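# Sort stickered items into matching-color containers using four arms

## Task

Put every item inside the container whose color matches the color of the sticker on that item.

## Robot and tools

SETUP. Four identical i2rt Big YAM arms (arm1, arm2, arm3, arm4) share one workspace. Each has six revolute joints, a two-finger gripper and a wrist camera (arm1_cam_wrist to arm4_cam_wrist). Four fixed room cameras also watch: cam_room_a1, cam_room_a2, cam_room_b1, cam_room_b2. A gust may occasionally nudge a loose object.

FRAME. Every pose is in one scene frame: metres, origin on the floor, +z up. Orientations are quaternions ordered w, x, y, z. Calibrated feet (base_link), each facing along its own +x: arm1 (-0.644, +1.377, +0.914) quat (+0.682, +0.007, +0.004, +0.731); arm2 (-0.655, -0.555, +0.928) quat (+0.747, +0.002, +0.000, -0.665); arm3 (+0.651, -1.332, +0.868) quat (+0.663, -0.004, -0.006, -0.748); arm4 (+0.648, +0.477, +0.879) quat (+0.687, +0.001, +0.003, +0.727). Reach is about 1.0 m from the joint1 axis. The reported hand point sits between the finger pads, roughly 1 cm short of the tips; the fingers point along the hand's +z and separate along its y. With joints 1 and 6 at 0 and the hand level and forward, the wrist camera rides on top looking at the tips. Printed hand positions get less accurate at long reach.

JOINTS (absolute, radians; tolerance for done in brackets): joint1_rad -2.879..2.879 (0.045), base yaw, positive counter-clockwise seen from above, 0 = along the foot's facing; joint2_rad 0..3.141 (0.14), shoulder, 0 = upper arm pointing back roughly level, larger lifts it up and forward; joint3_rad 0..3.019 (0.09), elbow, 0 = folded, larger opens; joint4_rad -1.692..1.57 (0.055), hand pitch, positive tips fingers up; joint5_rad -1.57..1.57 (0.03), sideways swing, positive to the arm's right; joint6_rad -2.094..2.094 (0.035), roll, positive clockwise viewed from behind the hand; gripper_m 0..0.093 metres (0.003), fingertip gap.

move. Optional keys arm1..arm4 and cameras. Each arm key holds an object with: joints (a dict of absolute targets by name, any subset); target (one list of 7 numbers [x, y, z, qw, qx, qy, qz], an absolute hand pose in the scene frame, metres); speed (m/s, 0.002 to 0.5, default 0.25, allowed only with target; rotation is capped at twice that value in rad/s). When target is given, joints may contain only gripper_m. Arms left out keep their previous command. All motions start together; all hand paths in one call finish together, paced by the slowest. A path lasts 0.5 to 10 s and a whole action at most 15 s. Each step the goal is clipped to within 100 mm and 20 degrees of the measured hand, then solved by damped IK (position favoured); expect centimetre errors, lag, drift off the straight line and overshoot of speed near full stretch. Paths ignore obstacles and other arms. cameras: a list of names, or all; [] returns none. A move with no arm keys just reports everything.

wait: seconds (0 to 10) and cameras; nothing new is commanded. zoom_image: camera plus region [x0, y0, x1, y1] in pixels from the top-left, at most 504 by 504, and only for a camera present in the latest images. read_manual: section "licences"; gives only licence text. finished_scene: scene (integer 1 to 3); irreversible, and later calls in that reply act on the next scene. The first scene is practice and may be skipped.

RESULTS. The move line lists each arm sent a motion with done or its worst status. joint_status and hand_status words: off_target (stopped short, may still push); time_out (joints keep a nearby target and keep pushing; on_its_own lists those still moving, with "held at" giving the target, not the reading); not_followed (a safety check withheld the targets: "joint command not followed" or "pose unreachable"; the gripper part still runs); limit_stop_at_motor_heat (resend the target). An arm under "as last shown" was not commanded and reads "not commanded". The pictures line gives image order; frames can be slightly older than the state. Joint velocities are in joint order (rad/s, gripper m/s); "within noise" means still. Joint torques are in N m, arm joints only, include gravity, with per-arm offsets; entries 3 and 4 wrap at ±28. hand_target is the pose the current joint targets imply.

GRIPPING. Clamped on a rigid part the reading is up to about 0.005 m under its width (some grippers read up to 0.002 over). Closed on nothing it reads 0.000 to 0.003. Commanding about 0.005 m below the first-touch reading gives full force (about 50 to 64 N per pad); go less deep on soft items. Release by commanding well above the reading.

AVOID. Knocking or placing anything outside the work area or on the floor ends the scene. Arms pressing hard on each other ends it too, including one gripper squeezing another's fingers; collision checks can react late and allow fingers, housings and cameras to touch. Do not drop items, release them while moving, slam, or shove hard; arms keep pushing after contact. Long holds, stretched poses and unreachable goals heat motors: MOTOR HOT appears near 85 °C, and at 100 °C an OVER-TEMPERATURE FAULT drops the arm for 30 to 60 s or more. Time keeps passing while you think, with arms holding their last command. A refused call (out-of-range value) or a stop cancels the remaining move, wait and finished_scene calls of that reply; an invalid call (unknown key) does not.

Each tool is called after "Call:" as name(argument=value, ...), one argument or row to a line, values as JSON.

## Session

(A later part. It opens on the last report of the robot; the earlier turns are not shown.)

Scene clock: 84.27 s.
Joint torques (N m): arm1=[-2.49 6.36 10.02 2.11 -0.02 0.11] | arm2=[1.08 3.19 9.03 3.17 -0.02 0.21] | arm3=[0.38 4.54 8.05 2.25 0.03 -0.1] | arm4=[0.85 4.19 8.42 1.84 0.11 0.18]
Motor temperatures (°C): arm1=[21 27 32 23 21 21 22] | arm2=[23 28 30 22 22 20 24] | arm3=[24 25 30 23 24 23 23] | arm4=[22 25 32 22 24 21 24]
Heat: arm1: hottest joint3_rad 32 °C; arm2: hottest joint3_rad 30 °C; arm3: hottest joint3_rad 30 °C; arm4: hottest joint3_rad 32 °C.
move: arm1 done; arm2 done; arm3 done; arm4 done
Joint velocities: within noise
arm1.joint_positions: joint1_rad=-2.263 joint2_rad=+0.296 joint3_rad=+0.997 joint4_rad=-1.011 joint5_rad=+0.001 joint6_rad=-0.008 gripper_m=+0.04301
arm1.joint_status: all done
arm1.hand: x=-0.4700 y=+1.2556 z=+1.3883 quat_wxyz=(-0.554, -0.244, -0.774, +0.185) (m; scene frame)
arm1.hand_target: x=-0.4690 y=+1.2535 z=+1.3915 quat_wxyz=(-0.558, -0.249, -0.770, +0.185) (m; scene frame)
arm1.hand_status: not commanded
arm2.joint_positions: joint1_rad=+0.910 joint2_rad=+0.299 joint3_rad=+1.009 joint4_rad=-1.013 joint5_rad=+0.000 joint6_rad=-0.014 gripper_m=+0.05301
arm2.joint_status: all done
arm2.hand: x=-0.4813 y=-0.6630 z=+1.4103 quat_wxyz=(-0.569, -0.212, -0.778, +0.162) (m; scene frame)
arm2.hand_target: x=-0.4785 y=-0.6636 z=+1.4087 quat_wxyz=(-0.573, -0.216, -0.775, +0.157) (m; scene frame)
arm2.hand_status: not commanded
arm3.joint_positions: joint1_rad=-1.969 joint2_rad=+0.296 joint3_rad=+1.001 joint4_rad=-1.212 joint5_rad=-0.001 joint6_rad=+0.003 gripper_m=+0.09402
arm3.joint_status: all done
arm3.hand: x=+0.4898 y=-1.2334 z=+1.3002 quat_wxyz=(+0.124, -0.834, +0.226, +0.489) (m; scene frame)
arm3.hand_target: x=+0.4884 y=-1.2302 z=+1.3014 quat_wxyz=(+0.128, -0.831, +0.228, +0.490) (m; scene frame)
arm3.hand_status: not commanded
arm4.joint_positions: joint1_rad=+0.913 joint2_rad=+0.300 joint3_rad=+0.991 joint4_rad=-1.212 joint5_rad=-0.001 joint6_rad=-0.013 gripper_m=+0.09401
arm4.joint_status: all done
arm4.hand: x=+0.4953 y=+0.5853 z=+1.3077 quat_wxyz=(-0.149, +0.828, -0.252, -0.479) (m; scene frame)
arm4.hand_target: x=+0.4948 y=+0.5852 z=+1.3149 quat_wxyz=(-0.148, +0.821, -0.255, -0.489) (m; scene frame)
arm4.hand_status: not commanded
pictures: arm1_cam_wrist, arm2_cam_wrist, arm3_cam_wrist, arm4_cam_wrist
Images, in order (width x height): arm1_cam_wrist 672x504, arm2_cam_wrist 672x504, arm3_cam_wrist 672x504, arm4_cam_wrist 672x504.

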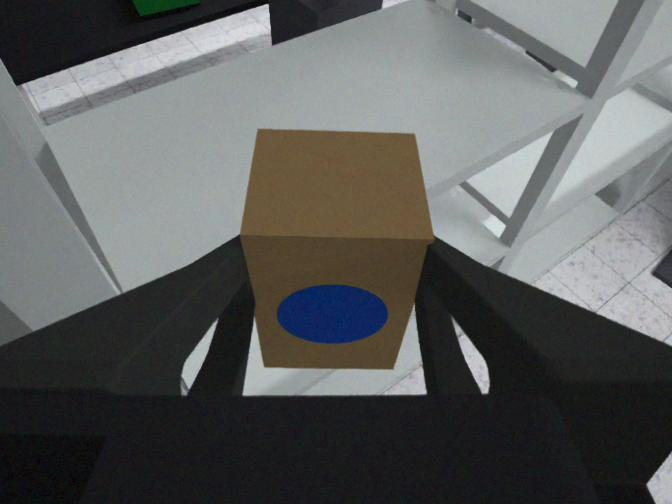

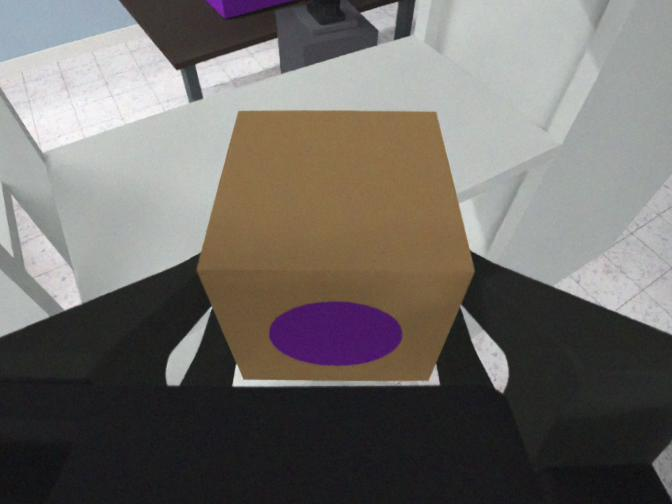

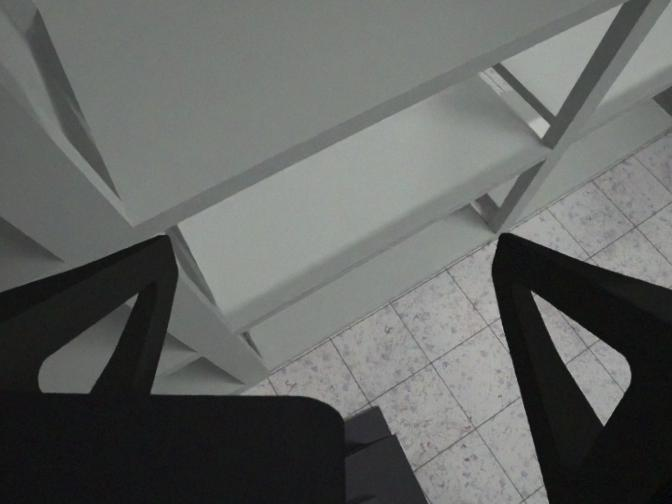

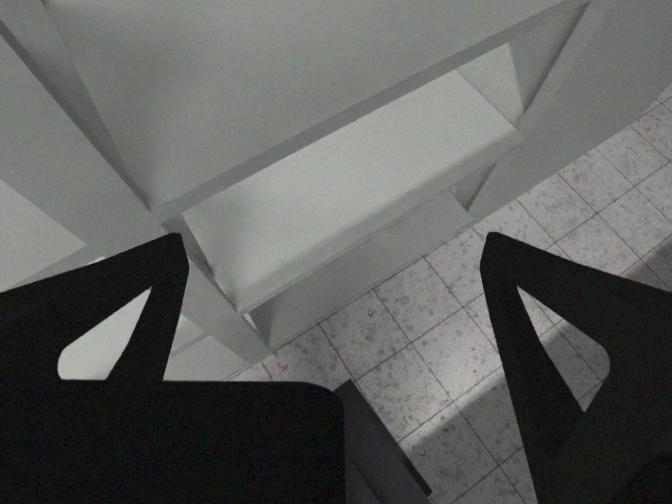

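Call:
move(
  arm1={"target":[-0.34,1.153,1.13,0.579,0.247,0.753,-0.19]},
  arm2={"target":[-0.36,-0.733,1.12,0.587,0.212,0.764,-0.163]},
  cameras=[],
)

Call:
move(
  arm1={"target":[-0.08,0.96,1.125,0.579,0.247,0.753,-0.19]},
  arm2={"target":[-0.06,-0.912,1.105,0.587,0.212,0.764,-0.163]},
  cameras=["arm1_cam_wrist","arm2_cam_wrist"],
)

Call:
move(
  arm1={"target":[-0.075,0.955,1.045,0.579,0.247,0.753,-0.19],"speed":0.1},
  arm2={"target":[-0.06,-0.912,1.03,0.587,0.212,0.764,-0.163],"speed":0.1},
  cameras=["arm1_cam_wrist","arm2_cam_wrist"],
)

Scene clock: 95.03 s.
Joint torques (N m): arm1=[-3.19 -0.26 12.12 2.66 -0.05 0.11] | arm2=[1.44 -2.43 10.92 3.73 0.15 0.19] | arm3=[0.5 4.78 8.05 2.18 0.02 -0.08] | arm4=[1.44 4.48 8.36 1.8 0.12 0.16]
Motor temperatures (°C): arm1=[21 26 32 23 21 21 22] | arm2=[23 27 29 22 22 20 24] | arm3=[24 25 29 23 24 23 23] | arm4=[22 24 32 22 24 21 24]
Heat: arm1: hottest joint3_rad 32 °C; arm2: hottest joint3_rad 29 °C; arm3: hottest joint3_rad 29 °C; arm4: hottest joint3_rad 32 °C.
move: arm1 off_target; arm2 done
Joint velocities: within noise
arm1.joint_positions: joint1_rad=-2.273 joint2_rad=+0.740 joint3_rad=+0.310 joint4_rad=+0.141 joint5_rad=-0.010 joint6_rad=-0.005 gripper_m=+0.04301
arm1.joint_status: not commanded
arm1.hand: x=-0.3408 y=+1.1582 z=+1.1156 quat_wxyz=(-0.563, -0.244, -0.768, +0.185) (m; scene frame)
arm1.hand_target: x=-0.3403 y=+1.1532 z=+1.1300 quat_wxyz=(-0.579, -0.247, -0.753, +0.190) (m; scene frame)
arm1.hand_status: off_target (0.015 m and 2.6 deg from the pose sent, 0.307 m and 3.8 deg at the start)
arm2.joint_positions: joint1_rad=+0.910 joint2_rad=+0.639 joint3_rad=+0.224 joint4_rad=+0.128 joint5_rad=+0.003 joint6_rad=-0.014 gripper_m=+0.05301
arm2.joint_status: not commanded
arm2.hand: x=-0.3617 y=-0.7346 z=+1.1154 quat_wxyz=(-0.576, -0.212, -0.772, +0.165) (m; scene frame)
arm2.hand_target: x=-0.3600 y=-0.7330 z=+1.1201 quat_wxyz=(-0.587, -0.212, -0.764, +0.163) (m; scene frame)
arm2.hand_status: done (0.005 m and 1.6 deg from the pose sent, 0.322 m and 2.6 deg at the start)
arm3, arm4: as last shown
pictures: none
No camera images: "cameras" was empty.

Scene clock: 97.03 s.
Joint torques (N m): arm1=[-2.78 -12.81 15.13 1.43 0.08 0.11] | arm2=[1.44 -16.62 13.75 2.11 0.1 0.18] | arm3=[0.56 4.66 8.03 2.22 0.02 -0.08] | arm4=[0.91 3.78 8.31 1.7 0.1 0.13]
Motor temperatures (°C): arm1=[21 26 32 23 21 21 22] | arm2=[23 27 30 22 22 20 24] | arm3=[24 25 29 23 24 23 23] | arm4=[22 24 31 22 24 21 24]
Heat: arm1: hottest joint3_rad 32 °C; arm2: hottest joint3_rad 30 °C; arm3: hottest joint3_rad 29 °C; arm4: hottest joint3_rad 31 °C.
move: arm1 off_target; arm2 off_target
Joint velocities: within noise
arm1.joint_positions: joint1_rad=-2.273 joint2_rad=+1.707 joint3_rad=+1.058 joint4_rad=+0.360 joint5_rad=-0.010 joint6_rad=-0.004 gripper_m=+0.04301
arm1.joint_status: not commanded
arm1.hand: x=-0.0913 y=+0.9749 z=+1.0996 quat_wxyz=(-0.563, -0.245, -0.768, +0.184) (m; scene frame)
arm1.hand_target: x=-0.0817 y=+0.9611 z=+1.1253 quat_wxyz=(-0.579, -0.247, -0.753, +0.190) (m; scene frame)
arm1.hand_status: off_target (0.032 m and 2.6 deg from the pose sent, 0.328 m and 2.6 deg at the start)
arm2.joint_positions: joint1_rad=+0.910 joint2_rad=+1.755 joint3_rad=+1.016 joint4_rad=+0.457 joint5_rad=+0.003 joint6_rad=-0.014 gripper_m=+0.05301
arm2.joint_status: not commanded
arm2.hand: x=-0.0769 y=-0.9068 z=+1.0925 quat_wxyz=(-0.577, -0.211, -0.771, +0.165) (m; scene frame)
arm2.hand_target: x=-0.0611 y=-0.9112 z=+1.1052 quat_wxyz=(-0.587, -0.212, -0.764, +0.163) (m; scene frame)
arm2.hand_status: off_target (0.022 m and 1.4 deg from the pose sent, 0.350 m and 1.6 deg at the start)
arm3, arm4: as last shown
pictures: arm1_cam_wrist, arm2_cam_wrist
Images, in order (width x height): arm1_cam_wrist 672x504, arm2_cam_wrist 672x504.

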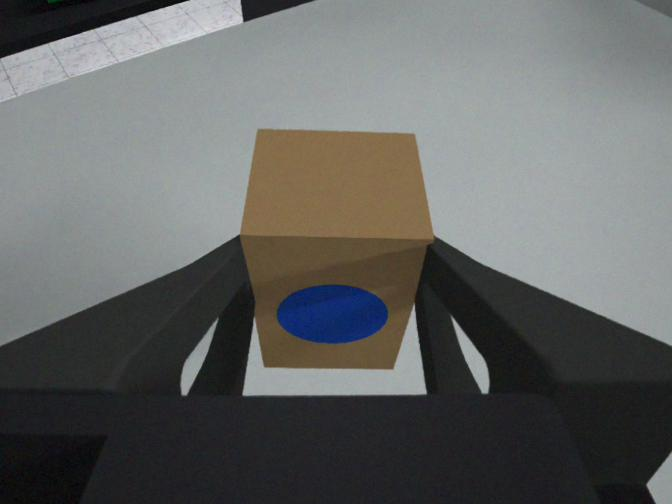

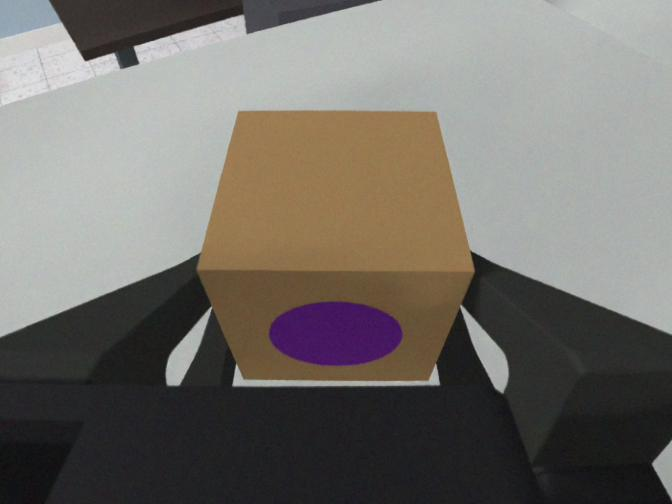

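Scene clock: 98.50 s.
Joint torques (N m): arm1=[-2.43 -12.16 11.12 2.59 0.01 0.14] | arm2=[1.26 -17.38 9.63 3.71 0.08 0.18] | arm3=[0.5 4.66 8.05 2.24 0.03 -0.09] | arm4=[0.85 4.48 8.31 1.87 0.07 0.17]
Motor temperatures (°C): arm1=[21 26 32 23 21 21 22] | arm2=[23 27 30 22 22 20 24] | arm3=[24 25 29 23 24 23 23] | arm4=[22 24 31 22 24 21 24]
Heat: arm1: hottest joint3_rad 32 °C; arm2: hottest joint3_rad 30 °C; arm3: hottest joint3_rad 29 °C; arm4: hottest joint3_rad 31 °C.
move: arm1 off_target; arm2 done
Joint velocities: within noise
arm1.joint_positions: joint1_rad=-2.273 joint2_rad=+1.849 joint3_rad=+1.058 joint4_rad=+0.526 joint5_rad=-0.010 joint6_rad=-0.004 gripper_m=+0.04301
arm1.joint_status: not commanded
arm1.hand: x=-0.0790 y=+0.9653 z=+1.0440 quat_wxyz=(-0.572, -0.242, -0.761, +0.187) (m; scene frame)
arm1.hand_target: x=-0.0755 y=+0.9552 z=+1.0449 quat_wxyz=(-0.579, -0.247, -0.753, +0.190) (m; scene frame)
arm1.hand_status: off_target (0.011 m and 1.4 deg from the pose sent, 0.060 m and 2.6 deg at the start)
arm2.joint_positions: joint1_rad=+0.910 joint2_rad=+1.904 joint3_rad=+1.016 joint4_rad=+0.603 joint5_rad=+0.003 joint6_rad=-0.014 gripper_m=+0.05301
arm2.joint_status: not commanded
arm2.hand: x=-0.0679 y=-0.9120 z=+1.0287 quat_wxyz=(-0.576, -0.211, -0.772, +0.165) (m; scene frame)
arm2.hand_target: x=-0.0602 y=-0.9117 z=+1.0300 quat_wxyz=(-0.587, -0.212, -0.764, +0.163) (m; scene frame)
arm2.hand_status: done (0.008 m and 1.5 deg from the pose sent, 0.065 m and 1.4 deg at the start)
arm3, arm4: as last shown
pictures: arm1_cam_wrist, arm2_cam_wrist
Images, in order (width x height): arm1_cam_wrist 672x504, arm2_cam_wrist 672x504.

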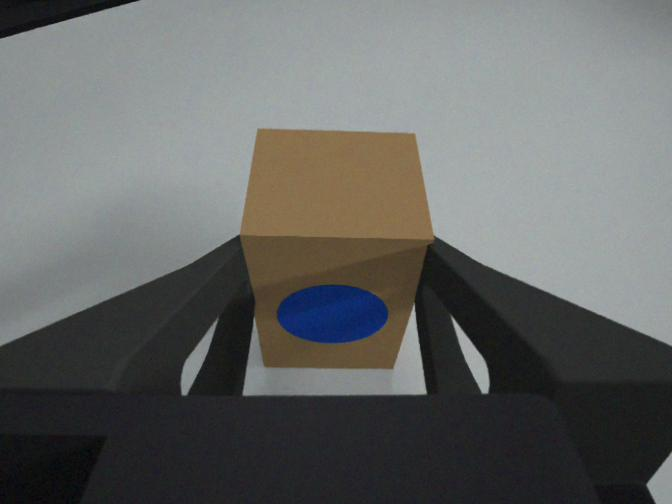

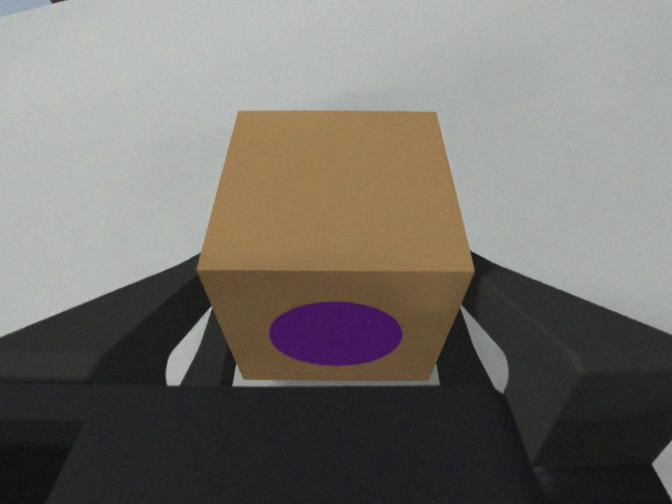

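Call:
move(
  arm1={"target":[-0.075,0.955,1.03,0.579,0.247,0.753,-0.19],"speed":0.05},
  arm2={"target":[-0.06,-0.912,1.012,0.587,0.212,0.764,-0.163],"speed":0.05},
  cameras=[],
)

Call:
move(
  arm1={"target":[-0.075,0.955,1.018,0.579,0.247,0.753,-0.19],"speed":0.05},
  arm2={"target":[-0.06,-0.912,1.0,0.587,0.212,0.764,-0.163],"speed":0.05},
  cameras=["arm1_cam_wrist","arm2_cam_wrist","cam_room_a2"],
)

Scene clock: 104.87 s.
Joint torques (N m): arm1=[-2.96 -11.93 10.39 2.13 0.03 0.11] | arm2=[1.2 -16.44 9.09 3.52 0.07 0.17] | arm3=[0.5 4.54 8.06 2.18 0.02 -0.08] | arm4=[0.79 4.37 8.44 1.8 0.1 0.12]
Motor temperatures (°C): arm1=[21 26 32 23 21 21 22] | arm2=[23 27 30 22 22 20 24] | arm3=[24 25 29 23 24 23 23] | arm4=[22 23 31 22 24 21 24]
Heat: arm1: hottest joint3_rad 32 °C; arm2: hottest joint3_rad 30 °C; arm3: hottest joint3_rad 29 °C; arm4: hottest joint3_rad 31 °C.
move: arm1 off_target; arm2 off_target
Joint velocities: within noise
arm1.joint_positions: joint1_rad=-2.273 joint2_rad=+1.866 joint3_rad=+1.058 joint4_rad=+0.570 joint5_rad=-0.010 joint6_rad=-0.004 gripper_m=+0.04301
arm1.joint_status: not commanded
arm1.hand: x=-0.0767 y=+0.9636 z=+1.0429 quat_wxyz=(-0.582, -0.240, -0.753, +0.191) (m; scene frame)
arm1.hand_target: x=-0.0756 y=+0.9553 z=+1.0300 quat_wxyz=(-0.579, -0.247, -0.753, +0.190) (m; scene frame)
arm1.hand_status: off_target (0.016 m and 0.9 deg from the pose sent, 0.018 m and 1.4 deg at the start)
arm2.joint_positions: joint1_rad=+0.910 joint2_rad=+1.931 joint3_rad=+1.016 joint4_rad=+0.651 joint5_rad=+0.003 joint6_rad=-0.014 gripper_m=+0.05301
arm2.joint_status: not commanded
arm2.hand: x=-0.0659 y=-0.9131 z=+1.0220 quat_wxyz=(-0.585, -0.210, -0.766, +0.167) (m; scene frame)
arm2.hand_target: x=-0.0604 y=-0.9117 z=+1.0118 quat_wxyz=(-0.587, -0.212, -0.764, +0.163) (m; scene frame)
arm2.hand_status: off_target (0.012 m and 0.6 deg from the pose sent, 0.018 m and 1.5 deg at the start)
arm3, arm4: as last shown
pictures: none
No camera images: "cameras" was empty.

Scene clock: 105.83 s.
Joint torques (N m): arm1=[-2.73 -11.52 9.68 1.83 0.05 0.13] | arm2=[1.32 -15.5 8.76 3.15 0.08 0.16] | arm3=[0.5 4.72 8.08 2.17 0.03 -0.08] | arm4=[0.85 4.31 8.23 1.92 0.11 0.17]
Motor temperatures (°C): arm1=[21 26 32 23 21 21 22] | arm2=[23 27 30 22 22 20 24] | arm3=[24 25 29 23 24 23 23] | arm4=[22 23 31 22 24 21 24]
Heat: arm1: hottest joint3_rad 32 °C; arm2: hottest joint3_rad 30 °C; arm3: hottest joint3_rad 29 °C; arm4: hottest joint3_rad 31 °C.
move: arm1 off_target; arm2 off_target
Joint velocities: within noise
arm1.joint_positions: joint1_rad=-2.273 joint2_rad=+1.880 joint3_rad=+1.058 joint4_rad=+0.606 joint5_rad=-0.010 joint6_rad=-0.004 gripper_m=+0.04301
arm1.joint_status: not commanded
arm1.hand: x=-0.0750 y=+0.9623 z=+1.0422 quat_wxyz=(-0.590, -0.238, -0.747, +0.194) (m; scene frame)
arm1.hand_target: x=-0.0761 y=+0.9558 z=+1.0182 quat_wxyz=(-0.579, -0.247, -0.753, +0.190) (m; scene frame)
arm1.hand_status: off_target (0.025 m and 1.9 deg from the pose sent, 0.026 m and 0.9 deg at the start)
arm2.joint_positions: joint1_rad=+0.910 joint2_rad=+1.946 joint3_rad=+1.016 joint4_rad=+0.688 joint5_rad=+0.003 joint6_rad=-0.013 gripper_m=+0.05301
arm2.joint_status: not commanded
arm2.hand: x=-0.0644 y=-0.9140 z=+1.0212 quat_wxyz=(-0.593, -0.208, -0.759, +0.169) (m; scene frame)
arm2.hand_target: x=-0.0609 y=-0.9114 z=+1.0002 quat_wxyz=(-0.587, -0.212, -0.764, +0.163) (m; scene frame)
arm2.hand_status: off_target (0.022 m and 1.2 deg from the pose sent, 0.023 m and 0.6 deg at the start)
arm3, arm4: as last shown
pictures: arm1_cam_wrist, arm2_cam_wrist, cam_room_a2
Images, in order (width x height): arm1_cam_wrist 672x504, arm2_cam_wrist 672x504, cam_room_a2 672x504.

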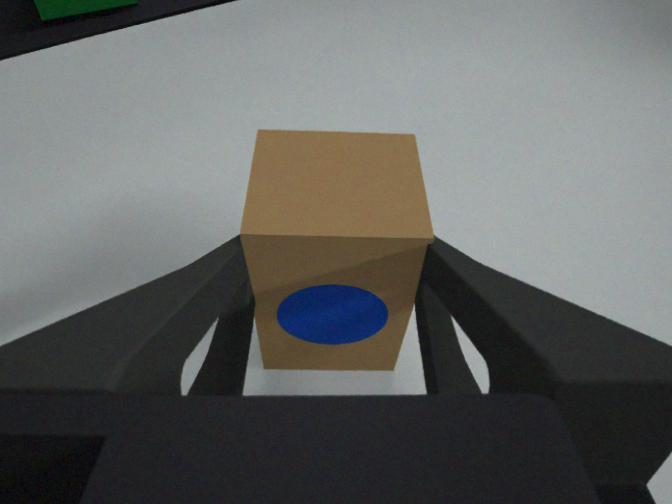

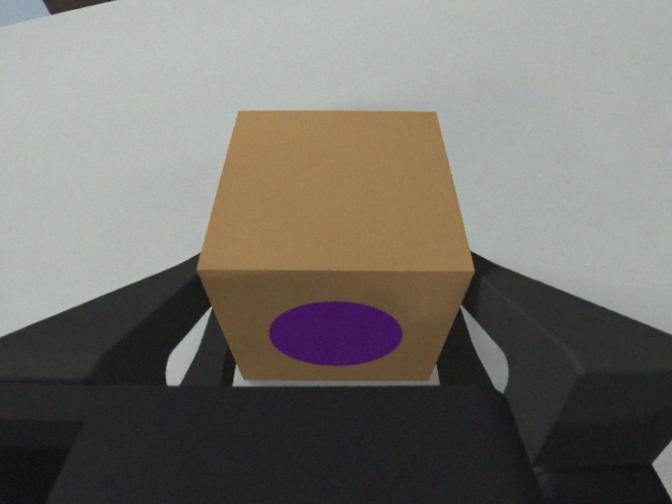

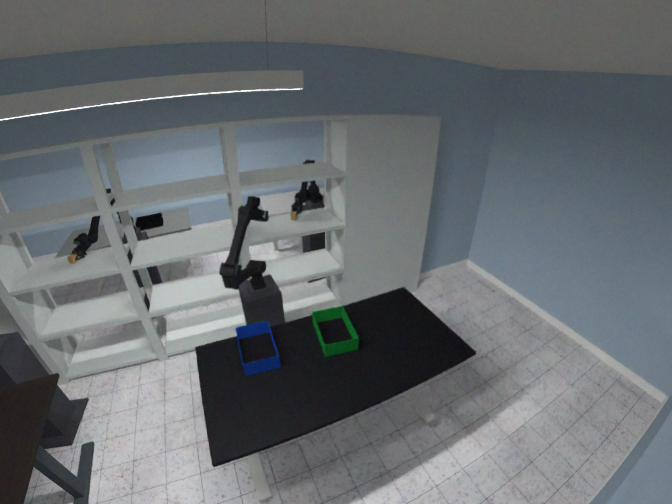

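Call:
move(
  arm1={"joints":{"gripper_m":0.093}},
  arm2={"joints":{"gripper_m":0.093}},
  cameras=["arm1_cam_wrist","arm2_cam_wrist"],
)

Call:
move(
  arm1={"target":[-0.25,1.085,1.085,0.579,0.247,0.753,-0.19],"speed":0.15},
  arm2={"target":[-0.25,-0.80,1.08,0.587,0.212,0.764,-0.163],"speed":0.15},
  cameras=["arm1_cam_wrist","arm2_cam_wrist"],
)

Scene clock: 110.63 s.
Joint torques (N m): arm1=[-2.26 -13.63 9.36 1.84 0 0.12] | arm2=[1.38 -16.21 8.73 3.1 0.01 0.14] | arm3=[0.56 4.48 8.02 2.22 0.03 -0.08] | arm4=[1.08 4.48 8.35 2 0.09 0.17]
Motor temperatures (°C): arm1=[21 26 32 23 21 21 22] | arm2=[23 27 30 22 22 20 24] | arm3=[24 25 28 23 24 23 23] | arm4=[22 23 31 22 24 21 24]
Heat: arm1: hottest joint3_rad 32 °C; arm2: hottest joint3_rad 30 °C; arm3: hottest joint3_rad 28 °C; arm4: hottest joint3_rad 31 °C.
move: arm1 done; arm2 done
Joint velocities: within noise
arm1.joint_positions: joint1_rad=-2.273 joint2_rad=+1.917 joint3_rad=+1.058 joint4_rad=+0.606 joint5_rad=-0.009 joint6_rad=-0.003 gripper_m=+0.09297
arm1.joint_status: all done
arm1.hand: x=-0.0756 y=+0.9624 z=+1.0168 quat_wxyz=(-0.576, -0.242, -0.757, +0.189) (m; scene frame)
arm1.hand_target: x=-0.0761 y=+0.9557 z=+1.0183 quat_wxyz=(-0.579, -0.247, -0.753, +0.190) (m; scene frame)
arm1.hand_status: not commanded
arm2.joint_positions: joint1_rad=+0.908 joint2_rad=+1.953 joint3_rad=+1.016 joint4_rad=+0.690 joint5_rad=+0.004 joint6_rad=-0.011 gripper_m=+0.09292
arm2.joint_status: all done
arm2.hand: x=-0.0652 y=-0.9150 z=+1.0165 quat_wxyz=(-0.591, -0.211, -0.760, +0.169) (m; scene frame)
arm2.hand_target: x=-0.0609 y=-0.9115 z=+1.0002 quat_wxyz=(-0.587, -0.212, -0.764, +0.163) (m; scene frame)
arm2.hand_status: not commanded
arm3, arm4: as last shown
pictures: arm1_cam_wrist, arm2_cam_wrist
Images, in order (width x height): arm1_cam_wrist 672x504, arm2_cam_wrist 672x504.

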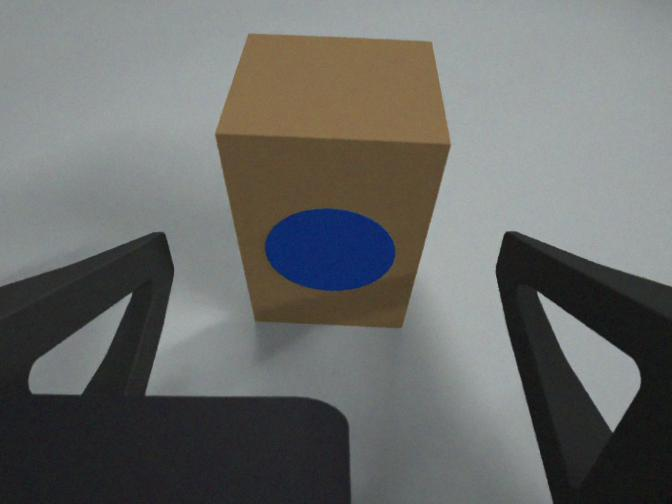

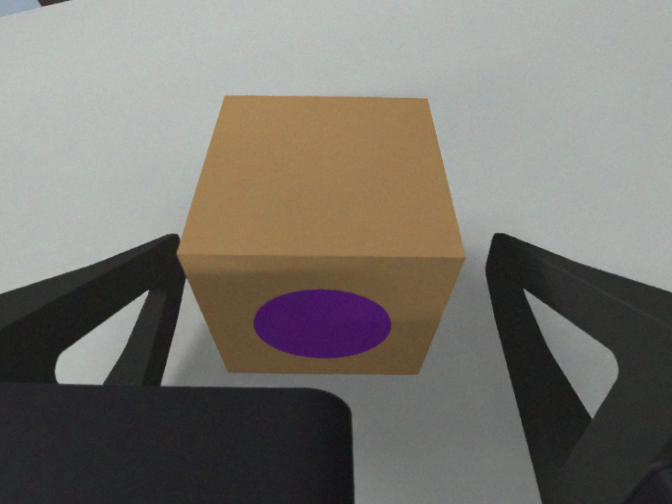

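Scene clock: 112.83 s.
Joint torques (N m): arm1=[-2.9 -5.77 9.02 1.35 -0.11 0.06] | arm2=[1.08 -9.41 7.69 1.96 -0.13 0.1] | arm3=[0.44 4.66 8.06 2.21 0.03 -0.09] | arm4=[0.91 3.72 8.42 1.84 0.09 0.16]
Motor temperatures (°C): arm1=[21 26 32 23 21 21 22] | arm2=[23 27 30 22 22 20 24] | arm3=[24 25 28 23 24 23 23] | arm4=[22 23 31 22 24 21 24]
Heat: arm1: hottest joint3_rad 32 °C; arm2: hottest joint3_rad 30 °C; arm3: hottest joint3_rad 28 °C; arm4: hottest joint3_rad 31 °C.
move: arm1 done; arm2 done
Joint velocities: within noise
arm1.joint_positions: joint1_rad=-2.273 joint2_rad=+1.303 joint3_rad=+0.489 joint4_rad=+0.572 joint5_rad=-0.010 joint6_rad=+0.002 gripper_m=+0.09297
arm1.joint_status: not commanded
arm1.hand: x=-0.2468 y=+1.0889 z=+1.0842 quat_wxyz=(-0.581, -0.242, -0.754, +0.189) (m; scene frame)
arm1.hand_target: x=-0.2500 y=+1.0850 z=+1.0849 quat_wxyz=(-0.579, -0.247, -0.753, +0.190) (m; scene frame)
arm1.hand_status: done (0.005 m and 0.6 deg from the pose sent, 0.224 m and 0.9 deg at the start)
arm2.joint_positions: joint1_rad=+0.908 joint2_rad=+1.333 joint3_rad=+0.441 joint4_rad=+0.655 joint5_rad=+0.004 joint6_rad=-0.007 gripper_m=+0.09293
arm2.joint_status: not commanded
arm2.hand: x=-0.2478 y=-0.8046 z=+1.0874 quat_wxyz=(-0.595, -0.211, -0.757, +0.169) (m; scene frame)
arm2.hand_target: x=-0.2501 y=-0.8000 z=+1.0799 quat_wxyz=(-0.587, -0.212, -0.764, +0.163) (m; scene frame)
arm2.hand_status: done (0.009 m and 1.4 deg from the pose sent, 0.227 m and 0.9 deg at the start)
arm3, arm4: as last shown
pictures: arm1_cam_wrist, arm2_cam_wrist
Images, in order (width x height): arm1_cam_wrist 672x504, arm2_cam_wrist 672x504.

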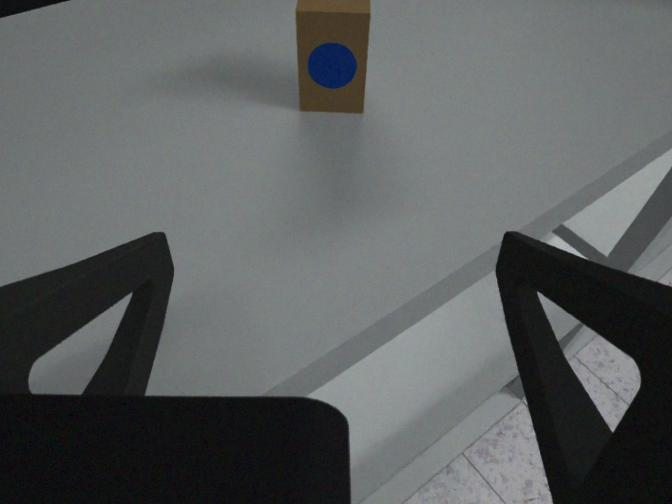

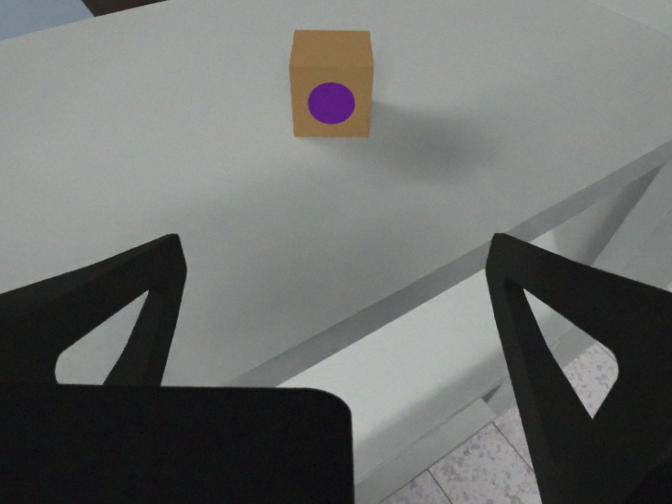

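Call:
move(
  arm4={"target":[0.383,0.656,1.09,-0.118,0.879,-0.2855,-0.364]},
  arm3={"target":[0.374,-1.171,1.09,-0.101,0.891,-0.243,-0.3695]},
  cameras=[],
)

Call:
move(
  arm4={"target":[0.08,0.855,1.075,-0.118,0.879,-0.2855,-0.364]},
  arm3={"target":[0.08,-1.0,1.07,-0.101,0.891,-0.243,-0.3695]},
  cameras=["arm3_cam_wrist","arm4_cam_wrist"],
)

Scene clock: 132.10 s.
Joint torques (N m): arm1=[-3.25 -5.36 8.98 1.35 -0.07 0.08] | arm2=[1.14 -9.52 7.65 1.99 -0.11 0.1] | arm3=[2.2 -2.43 9.61 2.13 0.12 0.02] | arm4=[1.55 -2.43 9.81 1.69 0.23 0.17]
Motor temperatures (°C): arm1=[21 26 31 23 21 21 22] | arm2=[23 26 29 22 22 20 23] | arm3=[24 24 28 23 24 23 23] | arm4=[22 23 31 22 24 21 24]
Heat: arm1: hottest joint3_rad 31 °C; arm2: hottest joint3_rad 29 °C; arm3: hottest joint3_rad 28 °C; arm4: hottest joint3_rad 31 °C.
move: arm3 done; arm4 done
Joint velocities: within noise
arm1, arm2: as last shown
arm1.hand_target: x=-0.2501 y=+1.0850 z=+1.0849 quat_wxyz=(-0.579, -0.247, -0.753, +0.190) (m; scene frame)
arm2.hand_target: x=-0.2501 y=-0.8000 z=+1.0800 quat_wxyz=(-0.587, -0.212, -0.764, +0.163) (m; scene frame)
arm3.joint_positions: joint1_rad=-1.964 joint2_rad=+0.656 joint3_rad=+0.607 joint4_rad=-0.751 joint5_rad=+0.030 joint6_rad=+0.007 gripper_m=+0.09402
arm3.joint_status: not commanded
arm3.hand: x=+0.3782 y=-1.1684 z=+1.0854 quat_wxyz=(+0.101, -0.895, +0.247, +0.358) (m; scene frame)
arm3.hand_target: x=+0.3742 y=-1.1710 z=+1.0899 quat_wxyz=(+0.101, -0.891, +0.243, +0.369) (m; scene frame)
arm3.hand_status: done (0.007 m and 1.4 deg from the pose sent, 0.248 m and 15.5 deg at the start)
arm4.joint_positions: joint1_rad=+0.946 joint2_rad=+0.671 joint3_rad=+0.571 joint4_rad=-0.720 joint5_rad=+0.047 joint6_rad=+0.029 gripper_m=+0.09401
arm4.joint_status: not commanded
arm4.hand: x=+0.3879 y=+0.6549 z=+1.0813 quat_wxyz=(-0.117, +0.886, -0.283, -0.349) (m; scene frame)
arm4.hand_target: x=+0.3832 y=+0.6559 z=+1.0901 quat_wxyz=(-0.118, +0.879, -0.285, -0.364) (m; scene frame)
arm4.hand_status: done (0.010 m and 1.9 deg from the pose sent, 0.255 m and 15.4 deg at the start)
pictures: none
No camera images: "cameras" was empty.

Scene clock: 134.17 s.
Joint torques (N m): arm1=[-2.67 -6.24 9.03 1.36 -0.08 0.04] | arm2=[1.08 -9.58 7.68 1.96 -0.12 0.1] | arm3=[1.32 -17.49 13.29 1.17 -0.07 -0.1] | arm4=[0.38 -17.2 12.16 0.76 0 0.09]
Motor temperatures (°C): arm1=[21 26 31 23 21 21 22] | arm2=[23 26 29 22 22 20 23] | arm3=[24 24 28 23 24 23 23] | arm4=[22 23 32 22 24 21 24]
Heat: arm1: hottest joint3_rad 31 °C; arm2: hottest joint3_rad 29 °C; arm3: hottest joint3_rad 28 °C; arm4: hottest joint3_rad 32 °C.
move: arm3 off_target; arm4 off_target
Joint velocities: within noise
arm1, arm2: as last shown
arm3.joint_positions: joint1_rad=-1.964 joint2_rad=+1.647 joint3_rad=+1.275 joint4_rad=-0.445 joint5_rad=+0.022 joint6_rad=+0.007 gripper_m=+0.09402
arm3.joint_status: not commanded
arm3.hand: x=+0.0935 y=-1.0096 z=+1.0468 quat_wxyz=(+0.096, -0.898, +0.246, +0.351) (m; scene frame)
arm3.hand_target: x=+0.0812 y=-1.0006 z=+1.0703 quat_wxyz=(+0.101, -0.891, +0.243, +0.370) (m; scene frame)
arm3.hand_status: off_target (0.029 m and 2.4 deg from the pose sent, 0.343 m and 1.4 deg at the start)
arm4.joint_positions: joint1_rad=+0.946 joint2_rad=+1.711 joint3_rad=+1.343 joint4_rad=-0.441 joint5_rad=+0.045 joint6_rad=+0.029 gripper_m=+0.09401
arm4.joint_status: not commanded
arm4.hand: x=+0.0903 y=+0.8446 z=+1.0610 quat_wxyz=(-0.117, +0.884, -0.282, -0.354) (m; scene frame)
arm4.hand_target: x=+0.0808 y=+0.8545 z=+1.0751 quat_wxyz=(-0.118, +0.879, -0.285, -0.364) (m; scene frame)
arm4.hand_status: off_target (0.020 m and 1.3 deg from the pose sent, 0.367 m and 1.9 deg at the start)
pictures: arm3_cam_wrist, arm4_cam_wrist
Images, in order (width x height): arm3_cam_wrist 672x504, arm4_cam_wrist 672x504.

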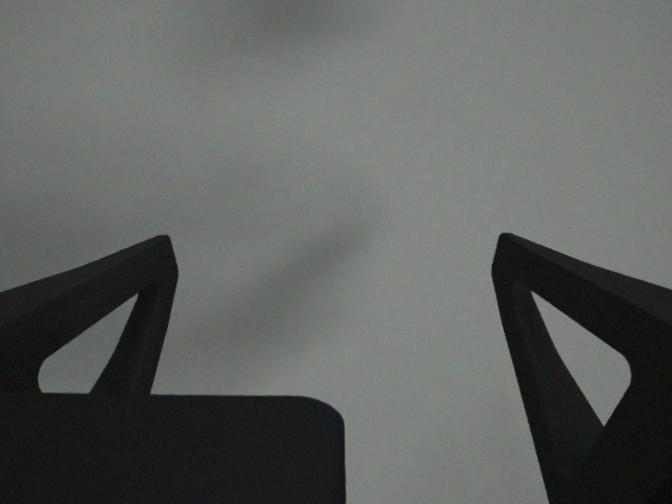

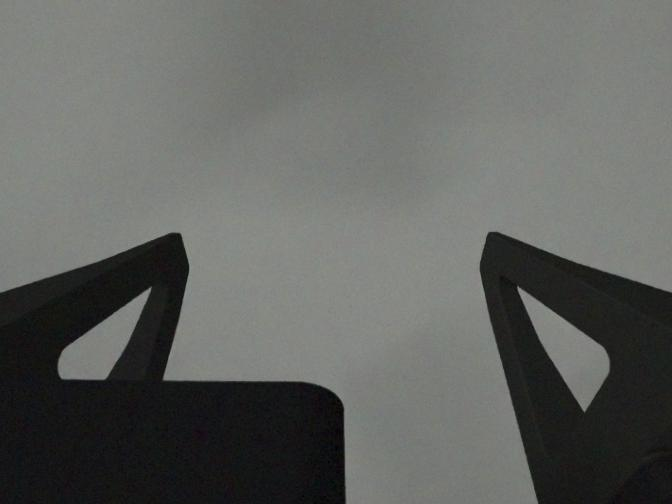

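Call:
move(
  arm4={"target":[0.005,0.905,1.065,-0.118,0.879,-0.2855,-0.364],"speed":0.15},
  arm3={"target":[0.01,-0.955,1.065,-0.101,0.891,-0.243,-0.3695],"speed":0.15},
  cameras=["arm3_cam_wrist","arm4_cam_wrist"],
)

Scene clock: 138.60 s.
Joint torques (N m): arm1=[-2.32 -5.71 9.02 1.62 -0.06 0.09] | arm2=[1.03 -9.52 7.69 1.95 -0.12 0.1] | arm3=[0.85 -20.78 13.87 1.03 -0.07 -0.12] | arm4=[0.79 -20.72 12.77 0.81 -0.01 0.08]
Motor temperatures (°C): arm1=[21 25 31 23 21 21 22] | arm2=[23 26 29 22 22 20 23] | arm3=[24 24 29 23 24 23 23] | arm4=[22 23 33 22 24 21 24]
Heat: arm1: hottest joint3_rad 31 °C; arm2: hottest joint3_rad 29 °C; arm3: hottest joint3_rad 29 °C; arm4: hottest joint3_rad 33 °C.
move: arm3 off_target; arm4 off_target
Joint velocities: within noise
arm1, arm2: as last shown
arm3.joint_positions: joint1_rad=-1.964 joint2_rad=+1.853 joint3_rad=+1.546 joint4_rad=-0.509 joint5_rad=+0.017 joint6_rad=+0.004 gripper_m=+0.09402
arm3.joint_status: not commanded
arm3.hand: x=+0.0211 y=-0.9698 z=+1.0427 quat_wxyz=(+0.094, -0.899, +0.244, +0.352) (m; scene frame)
arm3.hand_target: x=+0.0114 y=-0.9557 z=+1.0654 quat_wxyz=(+0.101, -0.891, +0.243, +0.370) (m; scene frame)
arm3.hand_status: off_target (0.029 m and 2.3 deg from the pose sent, 0.101 m and 2.4 deg at the start)
arm4.joint_positions: joint1_rad=+0.946 joint2_rad=+1.940 joint3_rad=+1.650 joint4_rad=-0.521 joint5_rad=+0.044 joint6_rad=+0.029 gripper_m=+0.09401
arm4.joint_status: not commanded
arm4.hand: x=+0.0151 y=+0.8924 z=+1.0525 quat_wxyz=(-0.116, +0.884, -0.282, -0.354) (m; scene frame)
arm4.hand_target: x=+0.0059 y=+0.9045 z=+1.0651 quat_wxyz=(-0.118, +0.879, -0.285, -0.364) (m; scene frame)
arm4.hand_status: off_target (0.020 m and 1.4 deg from the pose sent, 0.105 m and 1.3 deg at the start)
pictures: arm3_cam_wrist, arm4_cam_wrist
Images, in order (width x height): arm3_cam_wrist 672x504, arm4_cam_wrist 672x504.

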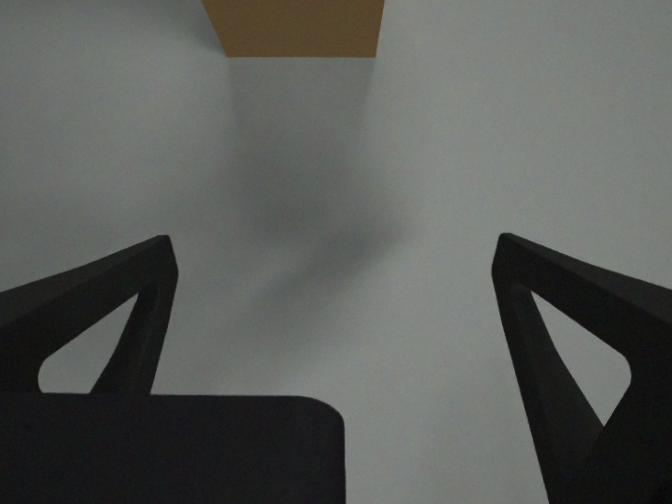

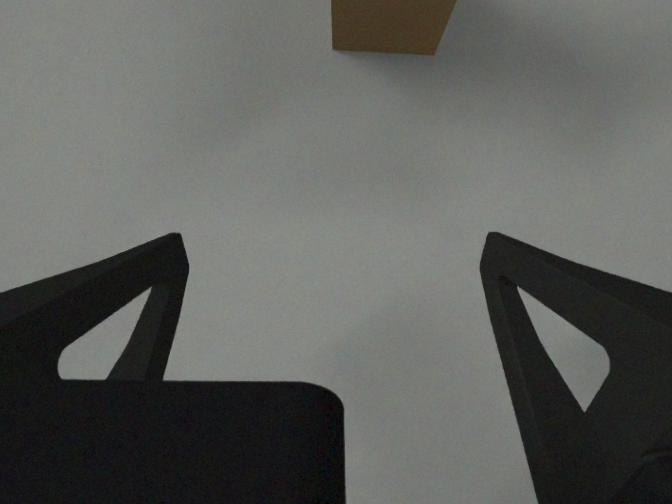

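Call:
move(
  arm4={"target":[-0.025,0.943,1.06,-0.118,0.879,-0.2855,-0.364],"speed":0.12},
  arm3={"target":[-0.026,-0.946,1.06,-0.101,0.891,-0.243,-0.3695],"speed":0.12},
  cameras=["arm3_cam_wrist","arm4_cam_wrist"],
)

Call:
move(
  arm4={"target":[-0.075,0.980,1.045,-0.118,0.879,-0.2855,-0.364],"speed":0.08},
  arm3={"target":[-0.078,-0.914,1.045,-0.101,0.891,-0.243,-0.3695],"speed":0.08},
  cameras=["arm3_cam_wrist","arm4_cam_wrist"],
)

Scene clock: 149.50 s.
Joint torques (N m): arm1=[-2.78 -6.42 8.9 1.47 -0.03 0] | arm2=[1.2 -9.52 7.69 1.98 -0.12 0.11] | arm3=[1.9 -22.12 13.91 1.1 0.13 0] | arm4=[0.15 -22.3 13.01 0.85 -0.04 -0.03]
Motor temperatures (°C): arm1=[21 25 30 23 21 21 22] | arm2=[23 26 28 22 22 20 23] | arm3=[24 25 29 23 24 23 23] | arm4=[22 24 36 22 24 21 24]
Heat: arm1: hottest joint3_rad 30 °C; arm2: hottest joint3_rad 28 °C; arm3: hottest joint3_rad 29 °C; arm4: hottest joint3_rad 36 °C.
move: arm3 off_target; arm4 off_target
Joint velocities: within noise
arm1, arm2: as last shown
arm3.joint_positions: joint1_rad=-1.964 joint2_rad=+1.948 joint3_rad=+1.681 joint4_rad=-0.547 joint5_rad=+0.023 joint6_rad=+0.004 gripper_m=+0.09402
arm3.joint_status: not commanded
arm3.hand: x=-0.0104 y=-0.9509 z=+1.0396 quat_wxyz=(+0.097, -0.898, +0.245, +0.353) (m; scene frame)
arm3.hand_target: x=-0.0248 y=-0.9467 z=+1.0604 quat_wxyz=(+0.101, -0.891, +0.243, +0.370) (m; scene frame)
arm3.hand_status: off_target (0.026 m and 2.1 deg from the pose sent, 0.056 m and 2.3 deg at the start)
arm4.joint_positions: joint1_rad=+0.919 joint2_rad=+2.066 joint3_rad=+1.846 joint4_rad=-0.586 joint5_rad=+0.028 joint6_rad=+0.028 gripper_m=+0.09401
arm4.joint_status: not commanded
arm4.hand: x=-0.0141 y=+0.9337 z=+1.0510 quat_wxyz=(-0.115, +0.881, -0.291, -0.356) (m; scene frame)
arm4.hand_target: x=-0.0242 y=+0.9424 z=+1.0603 quat_wxyz=(-0.118, +0.878, -0.285, -0.365) (m; scene frame)
arm4.hand_status: off_target (0.017 m and 1.2 deg from the pose sent, 0.065 m and 1.4 deg at the start)
pictures: arm3_cam_wrist, arm4_cam_wrist
Images, in order (width x height): arm3_cam_wrist 672x504, arm4_cam_wrist 672x504.

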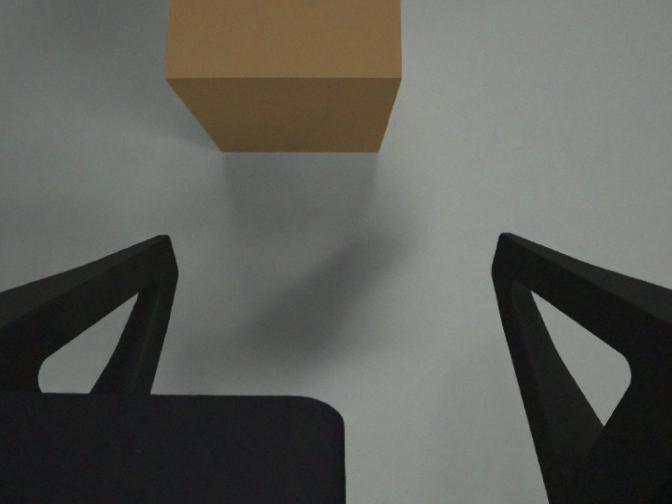

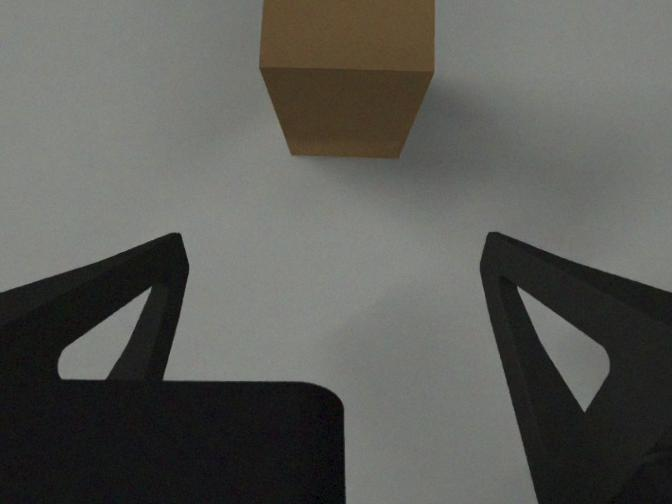

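Scene clock: 151.10 s.
Joint torques (N m): arm1=[-2.26 -5.54 9.1 1.36 -0.04 0.02] | arm2=[1.08 -9.52 7.66 1.96 -0.11 0.1] | arm3=[1.55 -24.82 14.28 1.01 0.02 -0.04] | arm4=[0.38 -25.58 13.3 0.8 -0.05 -0.07]
Motor temperatures (°C): arm1=[21 25 30 23 21 21 22] | arm2=[23 26 28 22 22 20 23] | arm3=[24 25 30 23 24 23 23] | arm4=[22 24 36 22 24 21 24]
Heat: arm1: hottest joint3_rad 30 °C; arm2: hottest joint3_rad 28 °C; arm3: hottest joint3_rad 30 °C; arm4: hottest joint3_rad 36 °C.
move: arm3 off_target; arm4 off_target
Joint velocities: within noise
arm1, arm2: as last shown
arm3.joint_positions: joint1_rad=-1.964 joint2_rad=+2.127 joint3_rad=+1.938 joint4_rad=-0.622 joint5_rad=+0.023 joint6_rad=+0.004 gripper_m=+0.09402
arm3.joint_status: not commanded
arm3.hand: x=-0.0646 y=-0.9205 z=+1.0268 quat_wxyz=(+0.098, -0.898, +0.244, +0.354) (m; scene frame)
arm3.hand_target: x=-0.0767 y=-0.9147 z=+1.0450 quat_wxyz=(+0.101, -0.891, +0.243, +0.370) (m; scene frame)
arm3.hand_status: off_target (0.024 m and 2.0 deg from the pose sent, 0.077 m and 2.2 deg at the start)
arm4.joint_positions: joint1_rad=+0.919 joint2_rad=+2.272 joint3_rad=+2.170 joint4_rad=-0.700 joint5_rad=+0.026 joint6_rad=+0.026 gripper_m=+0.09401
arm4.joint_status: not commanded
arm4.hand: x=-0.0679 y=+0.9697 z=+1.0413 quat_wxyz=(-0.115, +0.880, -0.289, -0.358) (m; scene frame)
arm4.hand_target: x=-0.0742 y=+0.9794 z=+1.0449 quat_wxyz=(-0.118, +0.878, -0.285, -0.364) (m; scene frame)
arm4.hand_status: off_target (0.013 m and 0.9 deg from the pose sent, 0.077 m and 1.2 deg at the start)
pictures: arm3_cam_wrist, arm4_cam_wrist
Images, in order (width x height): arm3_cam_wrist 672x504, arm4_cam_wrist 672x504.

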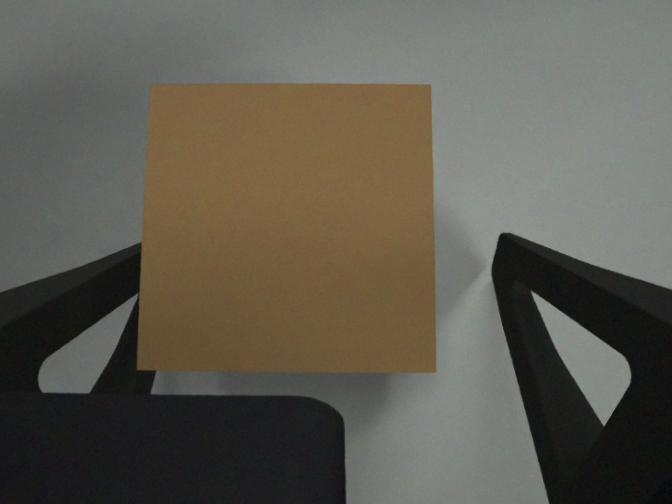

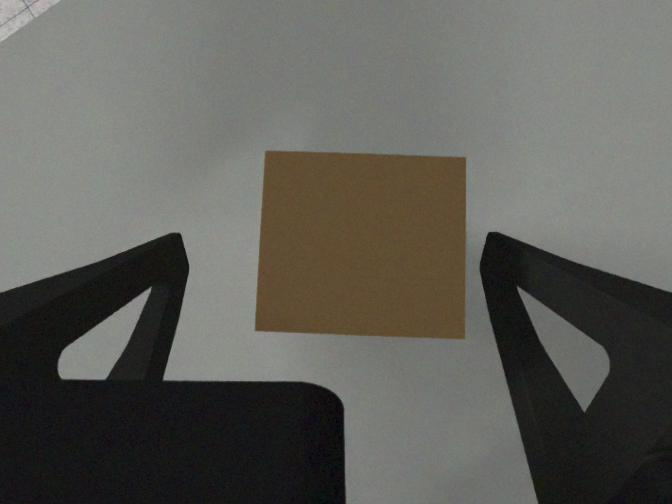

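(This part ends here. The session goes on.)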